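# Move the coaster can onto the turntable's orange spot

## Task

Pick up the can sitting on the coaster and set it down upright on the orange mark of the turntable, without disturbing the other cans already standing on the turntable.

## Robot and tools

Robot: two Doosan M1013 arms, left_arm and right_arm, each with a Robotiq 140 two-finger gripper. left_arm's fingers can fold at a hinge: grip with the outer quarter of the pads (near the fingertips), since a grip nearer the palm can be loose, then slip; pressing the tips into a surface folds them quietly and spoils the next grip. right_arm's fingers are rigid. Calibrated bases: left_arm at (-0.074, +0.484, 0) m, right_arm at (-0.010, -0.476, 0) m, both turned almost nothing about z.

Frames: the scene frame has its origin at table-top height halfway between the nominal bases, +z up, +x out over the table, +y toward left_arm. Arm names do not match left/right in images. Reported end_effector_position (m), end_effector_quat_wxyz and velocities (m/s, rad/s) use the scene frame. Commanded offsets instead use each arm's current Hand target axes: the gripper's +z points along the fingers, its y axis is the opening direction. end_effector_position is the point between the pads when closed; fingertips extend about 33 mm past it (about 9 mm when wide open).

A row is 18 numbers, each in [-1, 1], always for both arms: left dx, dy, dz, rx, ry, rz, position, force_limit, speed, then the same nine for the right arm. dx..rz are an offset (not a pose) from the Hand target that held when the action or move began; 1.0 equals 0.6 m or 180 degrees; rx, ry, rz form one rotation vector. All rows of one action or one move list count from that same start, not from the previous row, so sending the same offset again moves further. Six zeros re-request the present Hand target. The gripper triple is absolute: position +1 = 140 mm open, about -0.8 = pads touching, -1 = close until blocked; force_limit from -1 (about 14 N) to +1 (about 58 N) for a slow close; speed -1 to +1 (about 30 to 250 mm/s). Faster closes squeeze much harder. To keep a gripper unchanged, resend its last three numbers; 0 is a real command.

Tools:
execute_actions(actions, cameras): actions is a list of actions; each action is up to 15 rows, one per 1/30 s step, lasting 0.5 s in total; a short action repeats its last row. An empty list returns state and all images.
move(target, speed, blend, stop_force, zero, blocking, cameras): target is one 18-number row or a list of up to 15 rows, all offsets from the same starting Hand targets. speed is path top speed in m/s, 0.002 to 2 (default 0.25), one value or one per target. blend is corner rounding in m (0 = stop at each). stop_force, 10 to 80 N, ends an arm's path when it feels that much push against its travel; zero (default true) rezeros before the move; blocking=false returns early and cannot go with stop_force. Paths do not avoid obstacles and are capped at 10 s. Its result adds a move: line: done, off_target, moving, held or fault, plus limits=paced (pose clipped) or limits=held (steps withheld). Leave stop_force out when backing away from a contact.
wait(seconds 0 to 10), stop() brakes a running move, zoom_image(camera, region [x0,y0,x1,y1] pixels, at most 504 each side) on the latest image, read_manual(section) gives licence text, finished_scene(scene 1 or 2) ends the scene irreversibly.
Cameras: cam_head_left, cam_head_right, cam_left_wrist, cam_right_wrist, each 672x504; cameras ["all"] shows all, [] none.

Results: Hand target is the last commanded pose after clipping; each step the controller limits the command to within 70 mm and 16 degrees of the measured gripper, so a gripper often stops short and a later command, even all zeros, asks again. Calls usually return with the final 4 steps still to run (a Kept back line). object_status: 0 moving, 1 blocked while opening, 2 blocked while closing (a grip), 3 reached the request or pads met (may hold nothing). Check for 2 after closing. position_measured is in counts: 3 open, about 139 = 60 mm, 200 = 20 mm, 230 pads touching. To grip harder raise force_limit and nudge position to -0.98. Flange force (gripper axes, N) and External joint torques estimate outside loads and include held weight; "no reading" means none available.

Avoid: any outside force of 144 N or a joint torque at its limit (waist/shoulder 319, elbow 150, wrist joints 42.3 N m) stops that arm for 10 s. Arms are stiff, so a target slightly past a firm surface can fault; approach slowly, ideally with a small stop_force, and back off after touching. Never press or grip between the two arms; the clearance check does not always prevent it. Do not route a gripper close past its own base. Don't drop the can, release it while moving, knock over the other cans, strike the table hard, or let anything leave the table. Long stretched holds heat motors (MOTOR HOT, then a long brake stop).

Each tool is called in YAML: its name, and indented under it one key for each argument.

## Session

execute_actions:
  actions: []

Scene clock: 0.00 s.
left_arm: end_effector_position=(+0.5602, +0.2137, +0.3730) position_measured=3 object_status=3 end_effector_quat_wxyz=(-0.074, +0.853, -0.271, +0.440) | right_arm: end_effector_position=(+0.5446, -0.1727, +0.3773) position_measured=3 object_status=3 end_effector_quat_wxyz=(+0.038, +0.997, +0.041, -0.056)
Joint positions: left_arm=[-0.653 -0.142 2.066 0.871 0.522 0.928] | right_arm=[0.49 0.194 1.474 -0.024 1.607 1.947]
Joint velocities: within noise
Joint torques (N m): no reading
External joint torques (N m): no reading
Flange force (N): no reading
Hand target: left_arm +0.5602, +0.2137, +0.3730; -0.074, +0.853, -0.271, +0.440 | right_arm +0.5446, -0.1727, +0.3773; +0.038, +0.997, +0.041, -0.056
Tool commands: left_gripper/position=+1.0 left_gripper/force_limit=+1.0 left_gripper/speed=+1.0 right_gripper/position=+1.0 right_gripper/force_limit=+1.0 right_gripper/speed=+1.0

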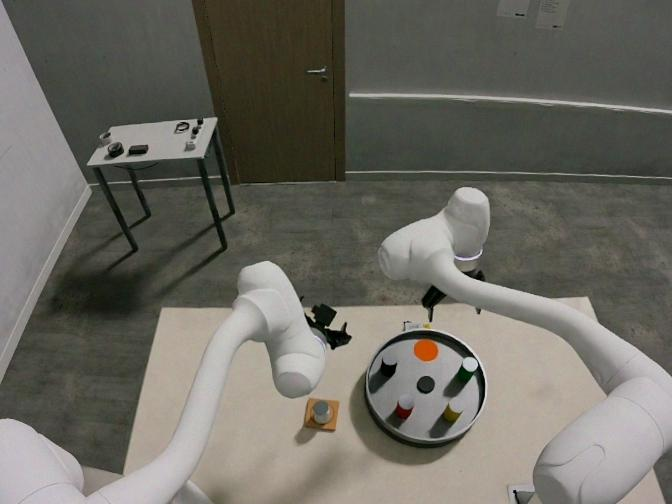

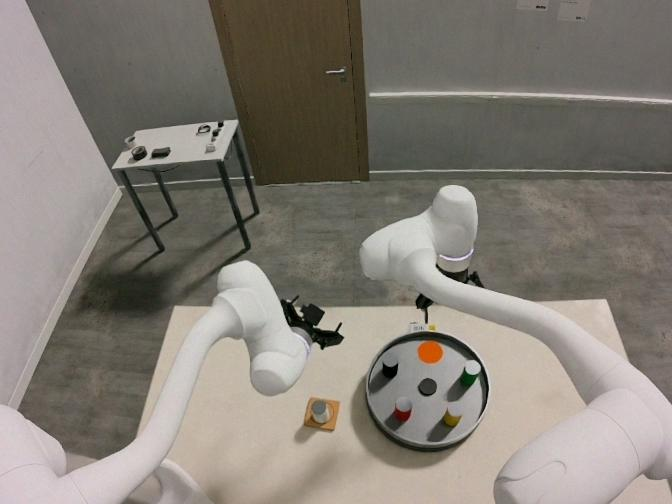

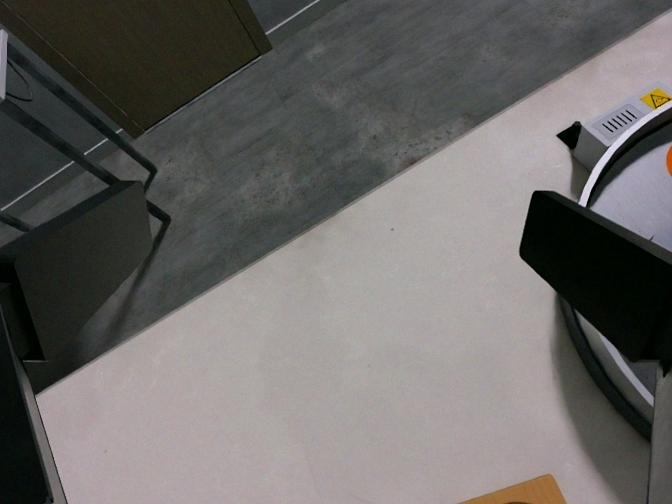

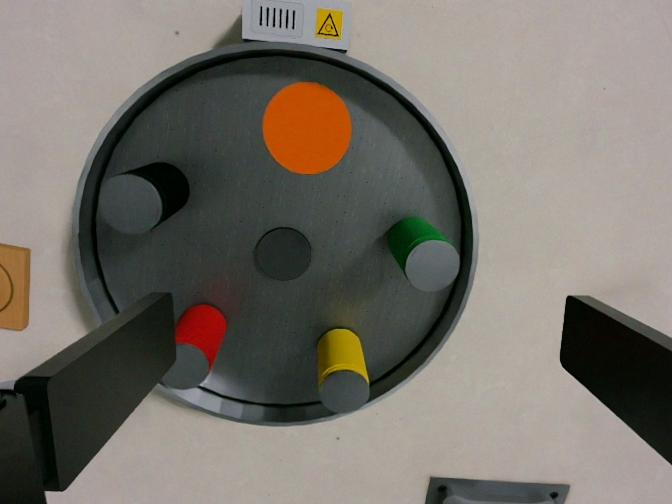

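wait:
  seconds: 0.5
  cameras: ["all"]

zoom_image:
  camera: "cam_head_right"
  region: [260, 300, 520, 480]

zoom_image:
  camera: "cam_head_left"
  region: [260, 300, 520, 480]

Scene clock: 0.63 s.
left_arm: end_effector_position=(+0.5602, +0.2137, +0.3730) position_measured=3 object_status=3 end_effector_quat_wxyz=(-0.074, +0.853, -0.271, +0.440) | right_arm: end_effector_position=(+0.5446, -0.1727, +0.3773) position_measured=3 object_status=3 end_effector_quat_wxyz=(+0.038, +0.997, +0.041, -0.056)
Joint positions: left_arm=[-0.653 -0.142 2.066 0.871 0.522 0.928] | right_arm=[0.49 0.194 1.474 -0.024 1.607 1.947]
Joint torques (N m): left_arm=[1.37 -30.45 -42.27 3.26 -1.35 0.36] | right_arm=[2.81 -66.1 -39.06 4.05 0.56 0.12]
External joint torques (N m): left_arm=[-1.47 2.33 -0.83 0.36 0.35 -0.38] | right_arm=[-2.65 4.22 -2.52 0.17 -0.24 -0.12]
Flange force (N): left_arm=[3.0 6.4 3.1] | right_arm=[11.7 -0.8 -4.4]
Hand target: left_arm +0.5602, +0.2137, +0.3730; -0.074, +0.853, -0.271, +0.440 | right_arm +0.5446, -0.1727, +0.3773; +0.038, +0.997, +0.041, -0.056
Tool commands: left_gripper/position=+1.0 left_gripper/force_limit=+1.0 left_gripper/speed=+1.0 right_gripper/position=+1.0 right_gripper/force_limit=+1.0 right_gripper/speed=+1.0
wait: 0.50 s; at rest by 0.03 s

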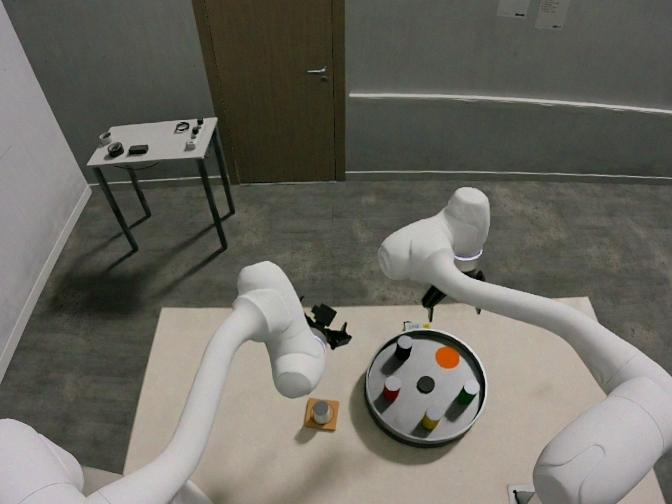

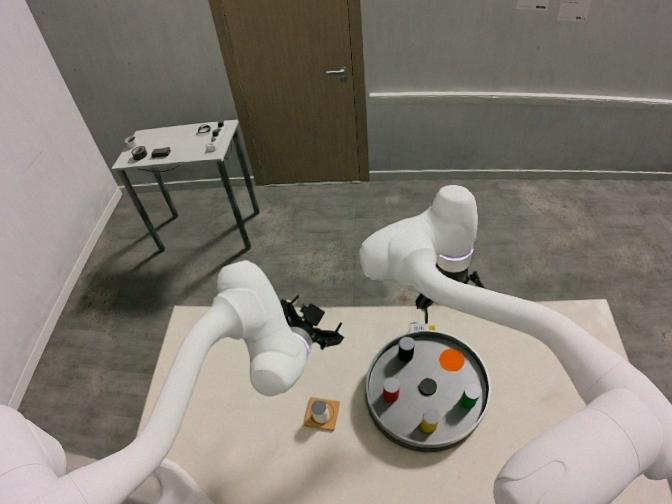

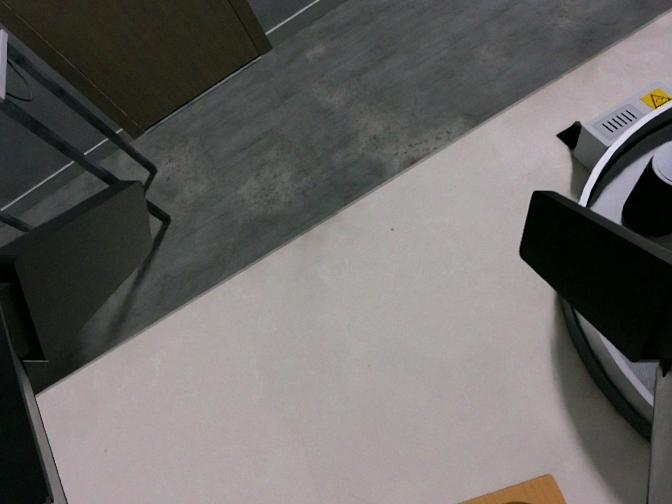

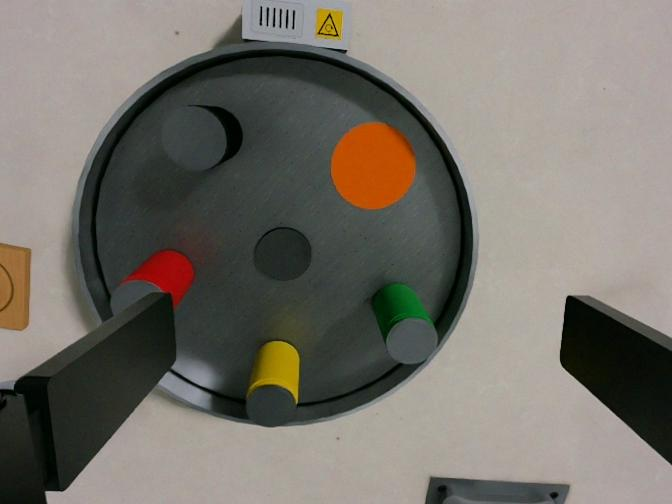

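Scaled by 1.938.

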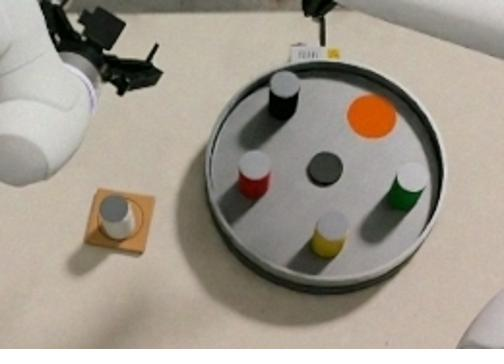

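Scaled by 1.938.

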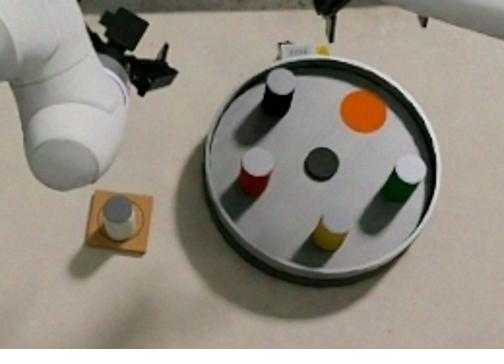

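wait:
  seconds: 0.3
  cameras: ["cam_right_wrist", "cam_head_left"]

wait:
  seconds: 0.5
  cameras: ["cam_right_wrist", "cam_head_left"]

wait:
  seconds: 0.7
  cameras: ["cam_right_wrist", "cam_head_left"]

wait:
  seconds: 2.0
  cameras: ["cam_right_wrist", "cam_head_left"]

Scene clock: 4.80 s.
left_arm: end_effector_position=(+0.5602, +0.2137, +0.3730) position_measured=3 object_status=3 end_effector_quat_wxyz=(-0.074, +0.853, -0.271, +0.440) | right_arm: end_effector_position=(+0.5446, -0.1727, +0.3773) position_measured=3 object_status=3 end_effector_quat_wxyz=(+0.038, +0.997, +0.041, -0.056)
Joint positions: left_arm=[-0.653 -0.142 2.066 0.871 0.522 0.928] | right_arm=[0.49 0.194 1.474 -0.024 1.607 1.947]
Joint torques (N m): left_arm=[1.43 -31.28 -41.95 3.22 -1.28 0.41] | right_arm=[2.77 -66.04 -39.11 4.03 0.54 0.12]
External joint torques (N m): left_arm=[-1.48 3.17 -1.15 0.41 0.29 -0.43] | right_arm=[-2.73 4.6 -2.35 0.18 -0.24 -0.11]
Flange force (N): left_arm=[4.1 6.9 4.7] | right_arm=[12.0 -0.8 -4.1]
Hand target: left_arm +0.5602, +0.2137, +0.3730; -0.074, +0.853, -0.271, +0.440 | right_arm +0.5446, -0.1727, +0.3773; +0.038, +0.997, +0.041, -0.056
Tool commands: left_gripper/position=+1.0 left_gripper/force_limit=+1.0 left_gripper/speed=+1.0 right_gripper/position=+1.0 right_gripper/force_limit=+1.0 right_gripper/speed=+1.0
wait: 0.30 s; at rest from the start
Images, in order (width x height): cam_head_left 672x504, cam_right_wrist 672x504.

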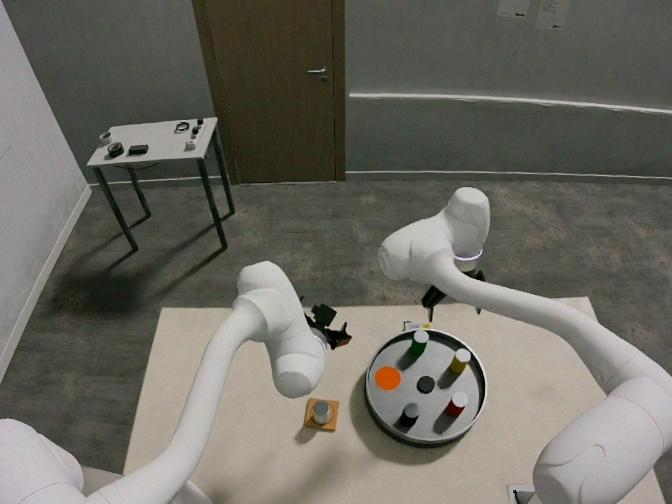

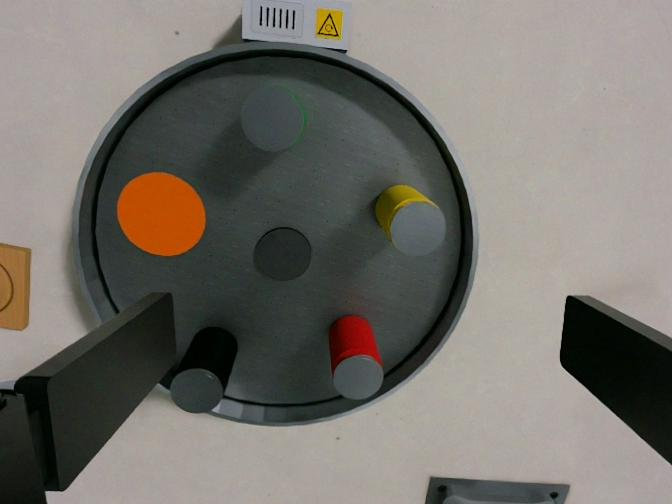

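Scene clock: 5.30 s.
left_arm: end_effector_position=(+0.5602, +0.2137, +0.3730) position_measured=3 object_status=3 end_effector_quat_wxyz=(-0.074, +0.853, -0.271, +0.440) | right_arm: end_effector_position=(+0.5446, -0.1727, +0.3773) position_measured=3 object_status=3 end_effector_quat_wxyz=(+0.038, +0.997, +0.041, -0.056)
Joint positions: left_arm=[-0.653 -0.142 2.066 0.871 0.522 0.928] | right_arm=[0.49 0.194 1.474 -0.024 1.607 1.947]
Joint torques (N m): left_arm=[1.51 -30.9 -42.31 3.25 -1.38 0.28] | right_arm=[2.8 -66.03 -39 4.02 0.6 0.12]
External joint torques (N m): left_arm=[-1.55 2.74 -0.75 0.37 0.38 -0.3] | right_arm=[-2.77 4.04 -2.63 0.2 -0.29 -0.12]
Flange force (N): left_arm=[3.4 6.6 3.5] | right_arm=[11.7 -0.6 -4.5]
Hand target: left_arm +0.5602, +0.2137, +0.3730; -0.074, +0.853, -0.271, +0.440 | right_arm +0.5446, -0.1727, +0.3773; +0.038, +0.997, +0.041, -0.056
Tool commands: left_gripper/position=+1.0 left_gripper/force_limit=+1.0 left_gripper/speed=+1.0 right_gripper/position=+1.0 right_gripper/force_limit=+1.0 right_gripper/speed=+1.0
wait: 0.50 s; at rest by 0.17 s
Images, in order (width x height): cam_head_left 672x504, cam_right_wrist 672x504.

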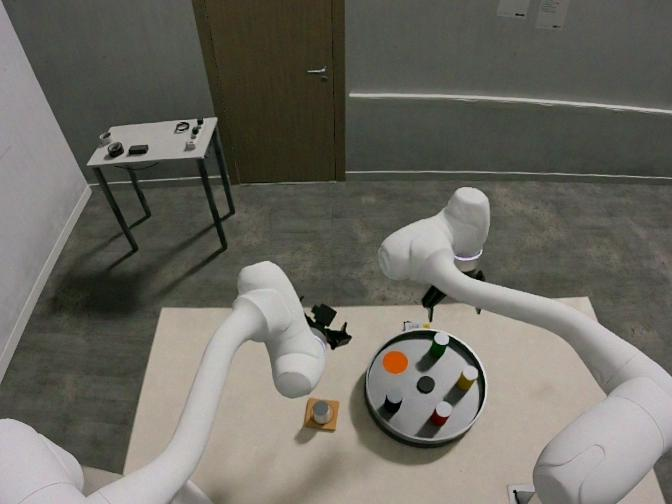

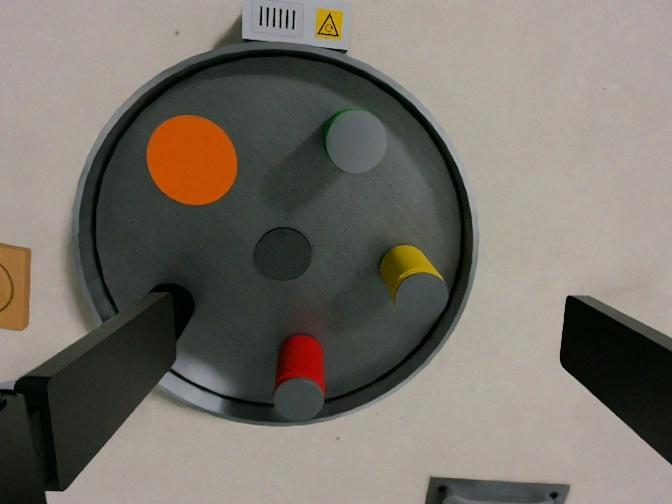

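Scene clock: 6.00 s.
left_arm: end_effector_position=(+0.5602, +0.2137, +0.3730) position_measured=3 object_status=3 end_effector_quat_wxyz=(-0.074, +0.853, -0.271, +0.440) | right_arm: end_effector_position=(+0.5446, -0.1727, +0.3773) position_measured=3 object_status=3 end_effector_quat_wxyz=(+0.038, +0.997, +0.041, -0.056)
Joint positions: left_arm=[-0.653 -0.142 2.066 0.871 0.522 0.928] | right_arm=[0.49 0.194 1.474 -0.024 1.607 1.947]
Joint torques (N m): left_arm=[1.18 -30.68 -42.19 3.22 -1.41 0.38] | right_arm=[2.53 -66.1 -39.08 4.08 0.61 0.14]
External joint torques (N m): left_arm=[-1.21 2.44 -0.89 0.4 0.42 -0.4] | right_arm=[-2.57 4.79 -2.36 0.12 -0.3 -0.14]
Flange force (N): left_arm=[3.1 6.2 3.5] | right_arm=[12.2 -1.1 -4.0]
Hand target: left_arm +0.5602, +0.2137, +0.3730; -0.074, +0.853, -0.271, +0.440 | right_arm +0.5446, -0.1727, +0.3773; +0.038, +0.997, +0.041, -0.056
Tool commands: left_gripper/position=+1.0 left_gripper/force_limit=+1.0 left_gripper/speed=+1.0 right_gripper/position=+1.0 right_gripper/force_limit=+1.0 right_gripper/speed=+1.0
wait: 0.70 s; at rest by 0.17 s
Images, in order (width x height): cam_head_left 672x504, cam_right_wrist 672x504.

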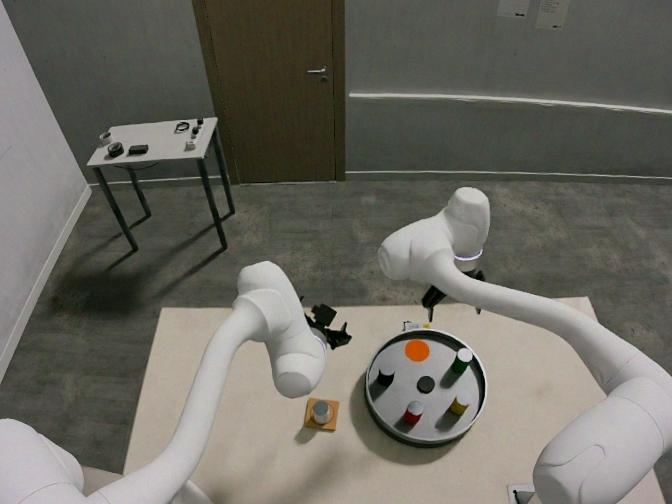

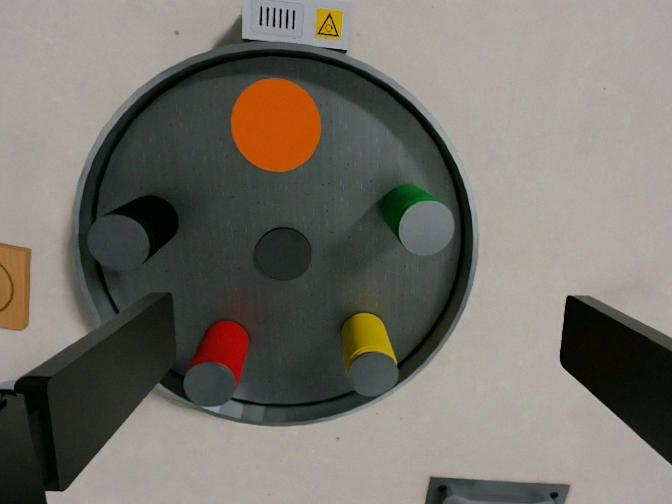

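Scene clock: 8.00 s.
left_arm: end_effector_position=(+0.5602, +0.2137, +0.3730) position_measured=3 object_status=3 end_effector_quat_wxyz=(-0.074, +0.853, -0.271, +0.440) | right_arm: end_effector_position=(+0.5446, -0.1727, +0.3773) position_measured=3 object_status=3 end_effector_quat_wxyz=(+0.038, +0.997, +0.041, -0.056)
Joint positions: left_arm=[-0.653 -0.142 2.066 0.871 0.522 0.928] | right_arm=[0.49 0.194 1.474 -0.024 1.607 1.947]
Joint torques (N m): left_arm=[1.56 -30.92 -42.2 3.16 -1.3 0.39] | right_arm=[2.54 -66.21 -39.1 4.07 0.58 0.13]
External joint torques (N m): left_arm=[-1.56 2.61 -0.94 0.47 0.3 -0.41] | right_arm=[-2.54 4.74 -2.37 0.13 -0.28 -0.13]
Flange force (N): left_arm=[3.2 7.0 3.7] | right_arm=[12.2 -1.2 -4.1]
Hand target: left_arm +0.5602, +0.2137, +0.3730; -0.074, +0.853, -0.271, +0.440 | right_arm +0.5446, -0.1727, +0.3773; +0.038, +0.997, +0.041, -0.056
Tool commands: left_gripper/position=+1.0 left_gripper/force_limit=+1.0 left_gripper/speed=+1.0 right_gripper/position=+1.0 right_gripper/force_limit=+1.0 right_gripper/speed=+1.0
wait: 2.00 s; at rest by 0.17 s
Images, in order (width x height): cam_head_left 672x504, cam_right_wrist 672x504.

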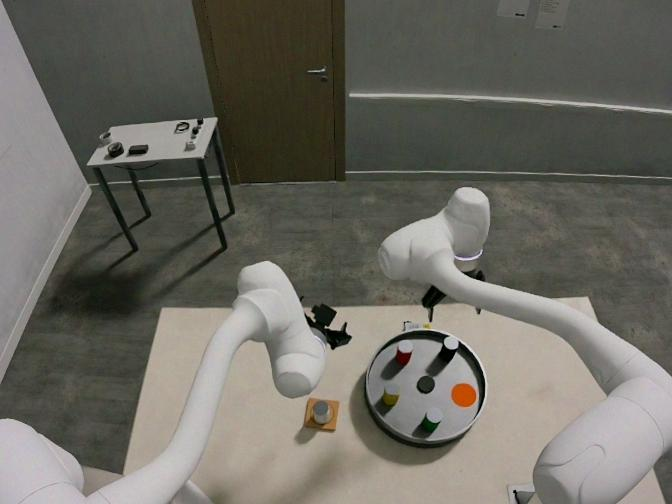

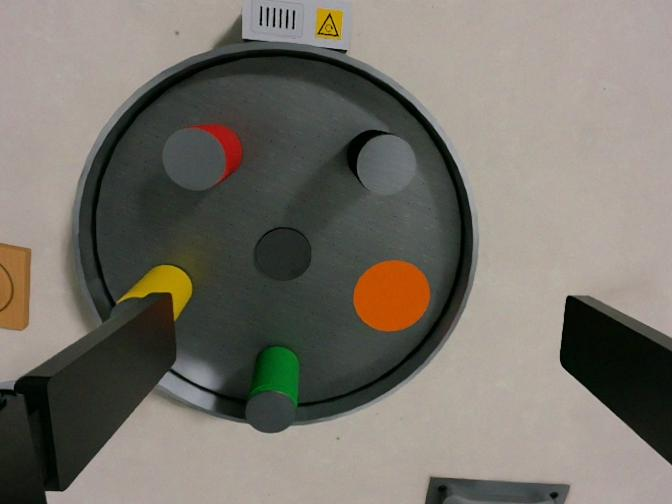

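move:
  target: [-0.6661, -0.9060, -0.2374, 0.2368, -0.1216, -0.2007, 1, 1, 1, -0.1772, -0.7262, 0.1826, -0.0089, 0.0465, -0.4731, 1, 1, 1]
  speed: 0.5
  cameras: ["cam_head_left", "cam_head_right", "cam_right_wrist"]

zoom_image:
  camera: "cam_head_left"
  region: [280, 300, 532, 489]

zoom_image:
  camera: "cam_head_right"
  region: [280, 300, 532, 489]

Scene clock: 18.20 s.
left_arm: end_effector_position=(+0.4770, +0.8982, +0.3726) position_measured=3 object_status=3 end_effector_quat_wxyz=(-0.284, +0.874, +0.192, +0.344) | right_arm: end_effector_position=(+0.3900, +0.2433, +0.2499) position_measured=3 object_status=3 end_effector_quat_wxyz=(+0.000, +0.707, +0.707, +0.000)
Joint positions: left_arm=[0.395 -0.142 2.066 0.869 0.522 0.93] | right_arm=[1.053 0.464 1.332 0 1.346 1.021]
Joint torques (N m): left_arm=[1.85 -30.32 -42.36 3.15 -1.28 0.39] | right_arm=[2.54 -93.35 -38.74 4.06 0.21 0.12]
External joint torques (N m): left_arm=[-1.94 2.33 -0.6 0.46 0.29 -0.4] | right_arm=[-2.47 6.33 -2.13 0.16 -0.26 -0.12]
Flange force (N): left_arm=[2.5 7.8 2.9] | right_arm=[11.7 10.1 0.1]
Hand target: left_arm +0.4770, +0.8982, +0.3726; -0.284, +0.874, +0.192, +0.344 | right_arm +0.3899, +0.2432, +0.2499; +0.000, +0.707, +0.707, +0.000
Off the commanded pose: left_arm 0.000 m, 0 deg | right_arm 0.000 m, 0 deg.
move: done; limits=paced
camera_calibration:
cam_right_wrist: T_world_to_cam=[[0.999988, -0.0000508113, -0.00496873, -0.375635], [0.000873646, -0.982573, 0.185875, 0.221182], [-0.00489158, -0.185877, -0.982561, 0.437523], [0, 0, 0, 1]] pos_world=[0.377577, 0.298634, 0.386914]
Images, in order (width x height): cam_head_left 672x504, cam_head_right 672x504, cam_right_wrist 672x504.

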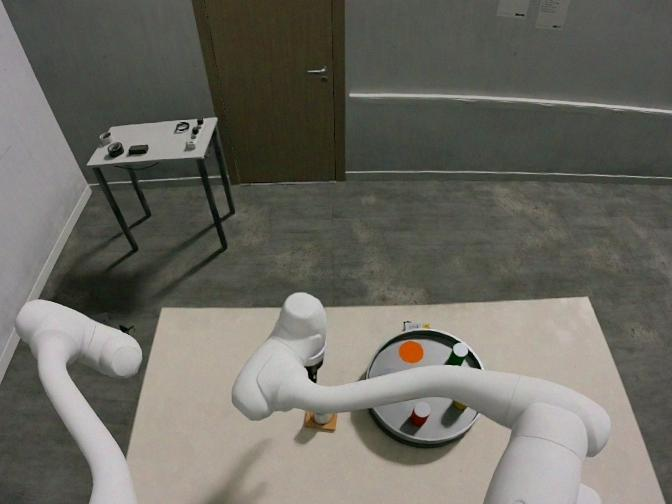

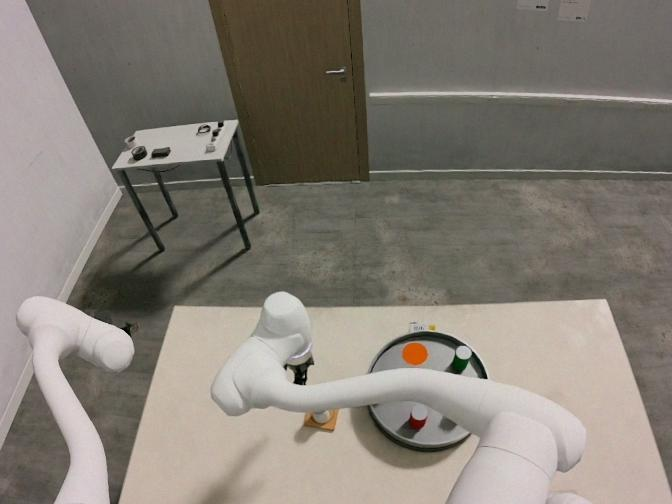

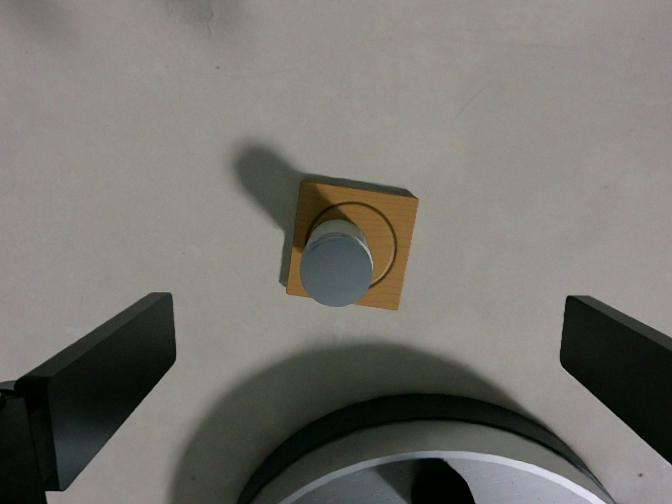

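Scaled by 2.000.

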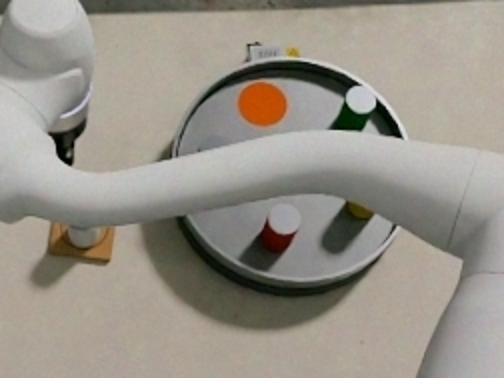

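Scaled by 2.000.

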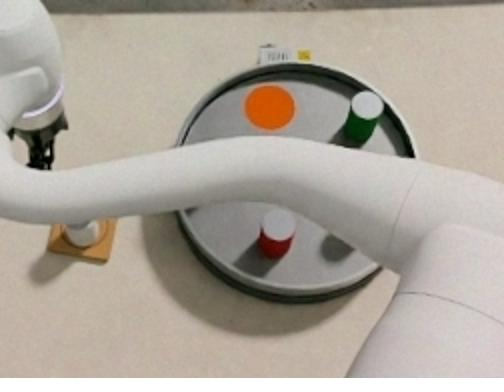

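zoom_image:
  camera: "cam_right_wrist"
  region: [168, 336, 672, 504]

zoom_image:
  camera: "cam_right_wrist"
  region: [220, 160, 460, 340]

Scaled by 1.000.

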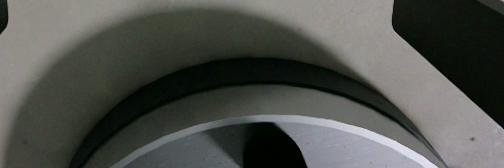

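Scaled by 2.100.

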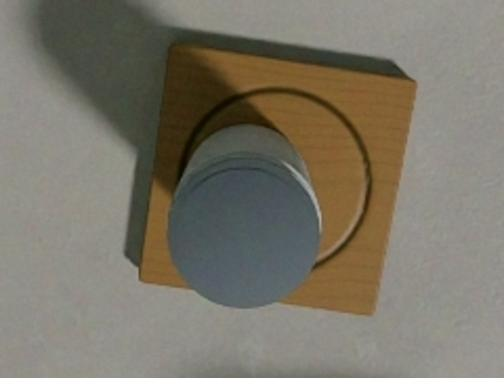

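move:
  target: [0, 0, 0, 0, 0, 0, 1, 1, 1, -0.0238, -0.0183, 0.1, 0, 0, 0, 1, 1, 1]
  speed: 0.25
  cameras: ["cam_right_wrist"]

zoom_image:
  camera: "cam_right_wrist"
  region: [220, 160, 460, 340]

zoom_image:
  camera: "cam_right_wrist"
  region: [100, 240, 300, 390]

zoom_image:
  camera: "cam_right_wrist"
  region: [472, 240, 672, 390]

Scene clock: 22.17 s.
left_arm: end_effector_position=(+0.4770, +0.8982, +0.3726) position_measured=3 object_status=3 end_effector_quat_wxyz=(-0.284, +0.874, +0.192, +0.344) | right_arm: end_effector_position=(+0.3789, +0.2290, +0.1899) position_measured=3 object_status=3 end_effector_quat_wxyz=(+0.000, +0.707, +0.707, +0.000)
Joint positions: left_arm=[0.395 -0.142 2.066 0.869 0.522 0.93] | right_arm=[1.055 0.463 1.445 0 1.234 1.023]
Joint torques (N m): left_arm=[1.21 -30.75 -42.02 3.15 -1.34 0.26] | right_arm=[2.47 -91.69 -37.24 3.92 0.21 0.12]
External joint torques (N m): left_arm=[-1.17 2.35 -1.09 0.47 0.34 -0.28] | right_arm=[-2.38 5.29 -2.57 0.18 -0.26 -0.12]
Flange force (N): left_arm=[3.5 5.6 3.5] | right_arm=[10.6 9.4 0.5]
Hand target: left_arm +0.4770, +0.8982, +0.3726; -0.284, +0.874, +0.192, +0.344 | right_arm +0.3790, +0.2290, +0.1899; +0.000, +0.707, +0.707, +0.000
Off the commanded pose: left_arm 0.000 m, 0 deg | right_arm 0.000 m, 0 deg.
move: done
camera_calibration:
cam_right_wrist: T_world_to_cam=[[0.999987, 0.0000074846, -0.00518418, -0.36488], [0.000971468, -0.982555, 0.18597, 0.218221], [-0.00509235, -0.185972, -0.982542, 0.375953], [0, 0, 0, 1]] pos_world=[0.366577, 0.284334, 0.326915]
Images, in order (width x height): cam_right_wrist 672x504.

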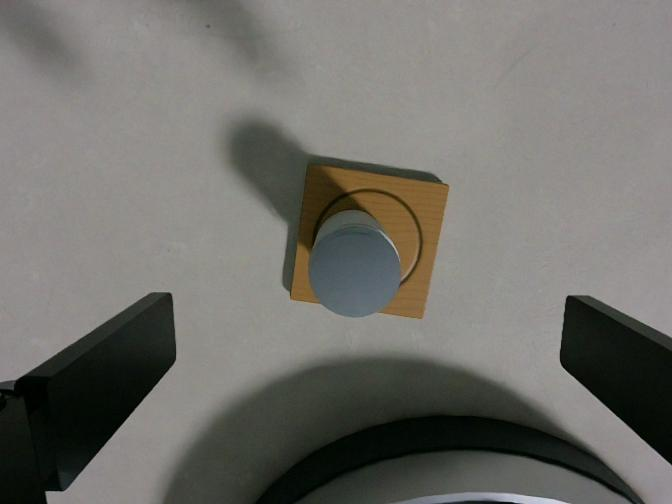

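Scaled by 2.100.

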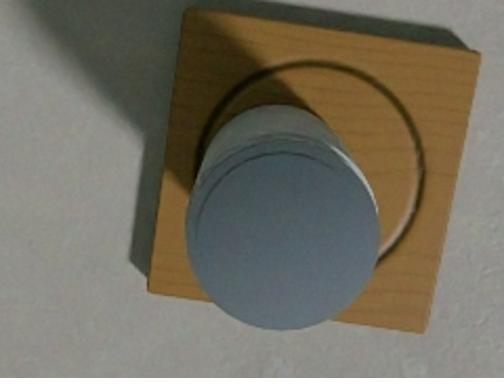

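Scaled by 2.520.

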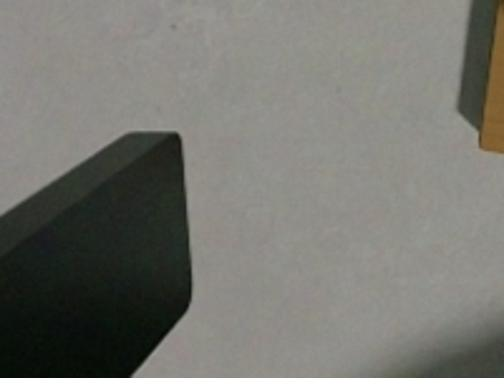

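Scaled by 2.520.

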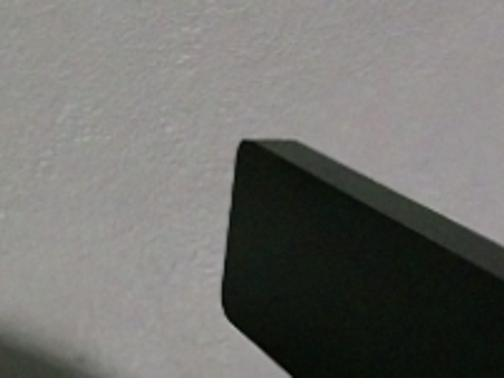

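move:
  target: [0, 0, 0, 0, 0, 0, 1, 1, 1, -0.0018, -0.0013, 0.1748, 0, 0, 0, 0.05, -0.1, 1]
  speed: 0.25
  cameras: ["cam_right_wrist"]

move:
  target: [0, 0, 0, 0, 0, 0, 1, 1, 1, 0, 0, 0, 0, 0, 0, -1, -0.1, -1]
  cameras: ["cam_right_wrist", "cam_head_left"]

Scene clock: 25.60 s.
left_arm: end_effector_position=(+0.4770, +0.8982, +0.3726) position_measured=3 object_status=3 end_effector_quat_wxyz=(-0.284, +0.874, +0.192, +0.344) | right_arm: end_effector_position=(+0.3782, +0.2279, +0.0851) position_measured=123 object_status=3 end_effector_quat_wxyz=(+0.000, +0.707, +0.707, +0.000)
Joint positions: left_arm=[0.395 -0.142 2.066 0.869 0.522 0.93] | right_arm=[1.055 0.53 1.544 0 1.067 1.023]
Joint torques (N m): left_arm=[1.11 -30.78 -42.24 3.19 -1.36 0.33] | right_arm=[2.82 -95.05 -34.64 3.61 0.22 0.11]
External joint torques (N m): left_arm=[-1.18 2.52 -0.84 0.44 0.36 -0.34] | right_arm=[-2.81 5.25 -2.36 0.2 -0.27 -0.11]
Flange force (N): left_arm=[3.1 6.0 3.7] | right_arm=[9.2 9.2 2.7]
Hand target: left_arm +0.4770, +0.8982, +0.3726; -0.284, +0.874, +0.192, +0.344 | right_arm +0.3782, +0.2279, +0.0850; +0.000, +0.707, +0.707, +0.000
Off the commanded pose: left_arm 0.000 m, 0 deg | right_arm 0.000 m, 0 deg.
move: done
camera_calibration:
cam_right_wrist: T_world_to_cam=[[0.999987, 0.0000258145, -0.00508588, -0.364651], [0.000971196, -0.982555, 0.18597, 0.23665], [-0.00499235, -0.185972, -0.982542, 0.272639], [0, 0, 0, 1]] pos_world=[0.365777, 0.283234, 0.222015]
Images, in order (width x height): cam_right_wrist 672x504.

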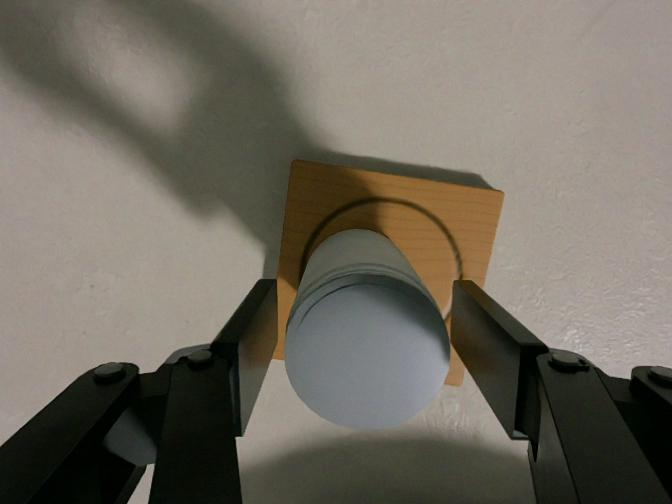

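Scene clock: 26.43 s.
left_arm: end_effector_position=(+0.4770, +0.8982, +0.3726) position_measured=3 object_status=3 end_effector_quat_wxyz=(-0.284, +0.874, +0.192, +0.344) | right_arm: end_effector_position=(+0.3782, +0.2279, +0.0850) position_measured=152 object_status=0 end_effector_quat_wxyz=(+0.000, +0.707, +0.707, +0.000)
Joint positions: left_arm=[0.395 -0.142 2.066 0.869 0.522 0.93] | right_arm=[1.055 0.53 1.544 0 1.067 1.023]
Joint torques (N m): left_arm=[1.55 -30.92 -42.23 3.24 -1.32 0.38] | right_arm=[2.39 -87.34 -30.44 3.61 -0.02 0.11]
External joint torques (N m): left_arm=[-1.48 2.65 -0.8 0.37 0.32 -0.39] | right_arm=[-2.33 -2.42 -6.52 0.2 -0.02 -0.11]
Flange force (N): left_arm=[3.2 6.6 3.6] | right_arm=[8.6 8.2 -6.8]
Hand target: left_arm +0.4770, +0.8982, +0.3726; -0.284, +0.874, +0.192, +0.344 | right_arm +0.3782, +0.2279, +0.0850; +0.000, +0.707, +0.707, +0.000
Off the commanded pose: left_arm 0.000 m, 0 deg | right_arm 0.000 m, 0 deg.
move: done
camera_calibration:
cam_right_wrist: T_world_to_cam=[[0.999987, 0.0000069217, -0.00518393, -0.364624], [0.000971366, -0.982537, 0.186066, 0.236623], [-0.00509211, -0.186069, -0.982524, 0.272699], [0, 0, 0, 1]] pos_world=[0.365777, 0.283234, 0.222015]
Images, in order (width x height): cam_head_left 672x504, cam_right_wrist 672x504.

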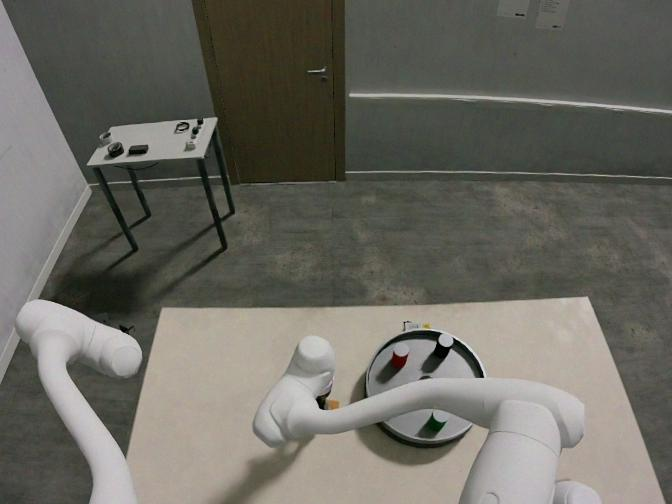

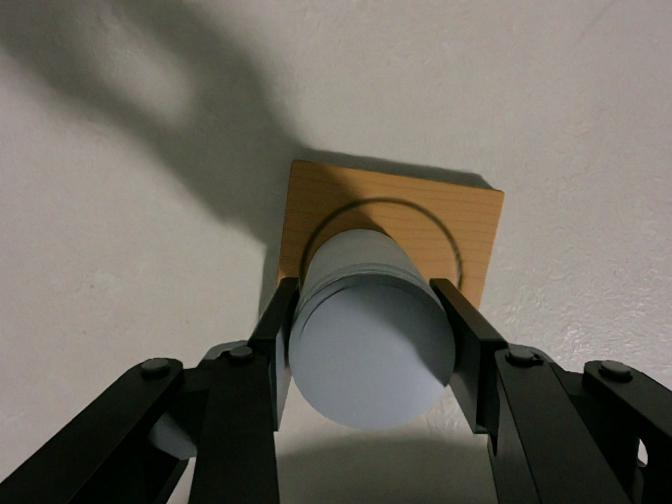

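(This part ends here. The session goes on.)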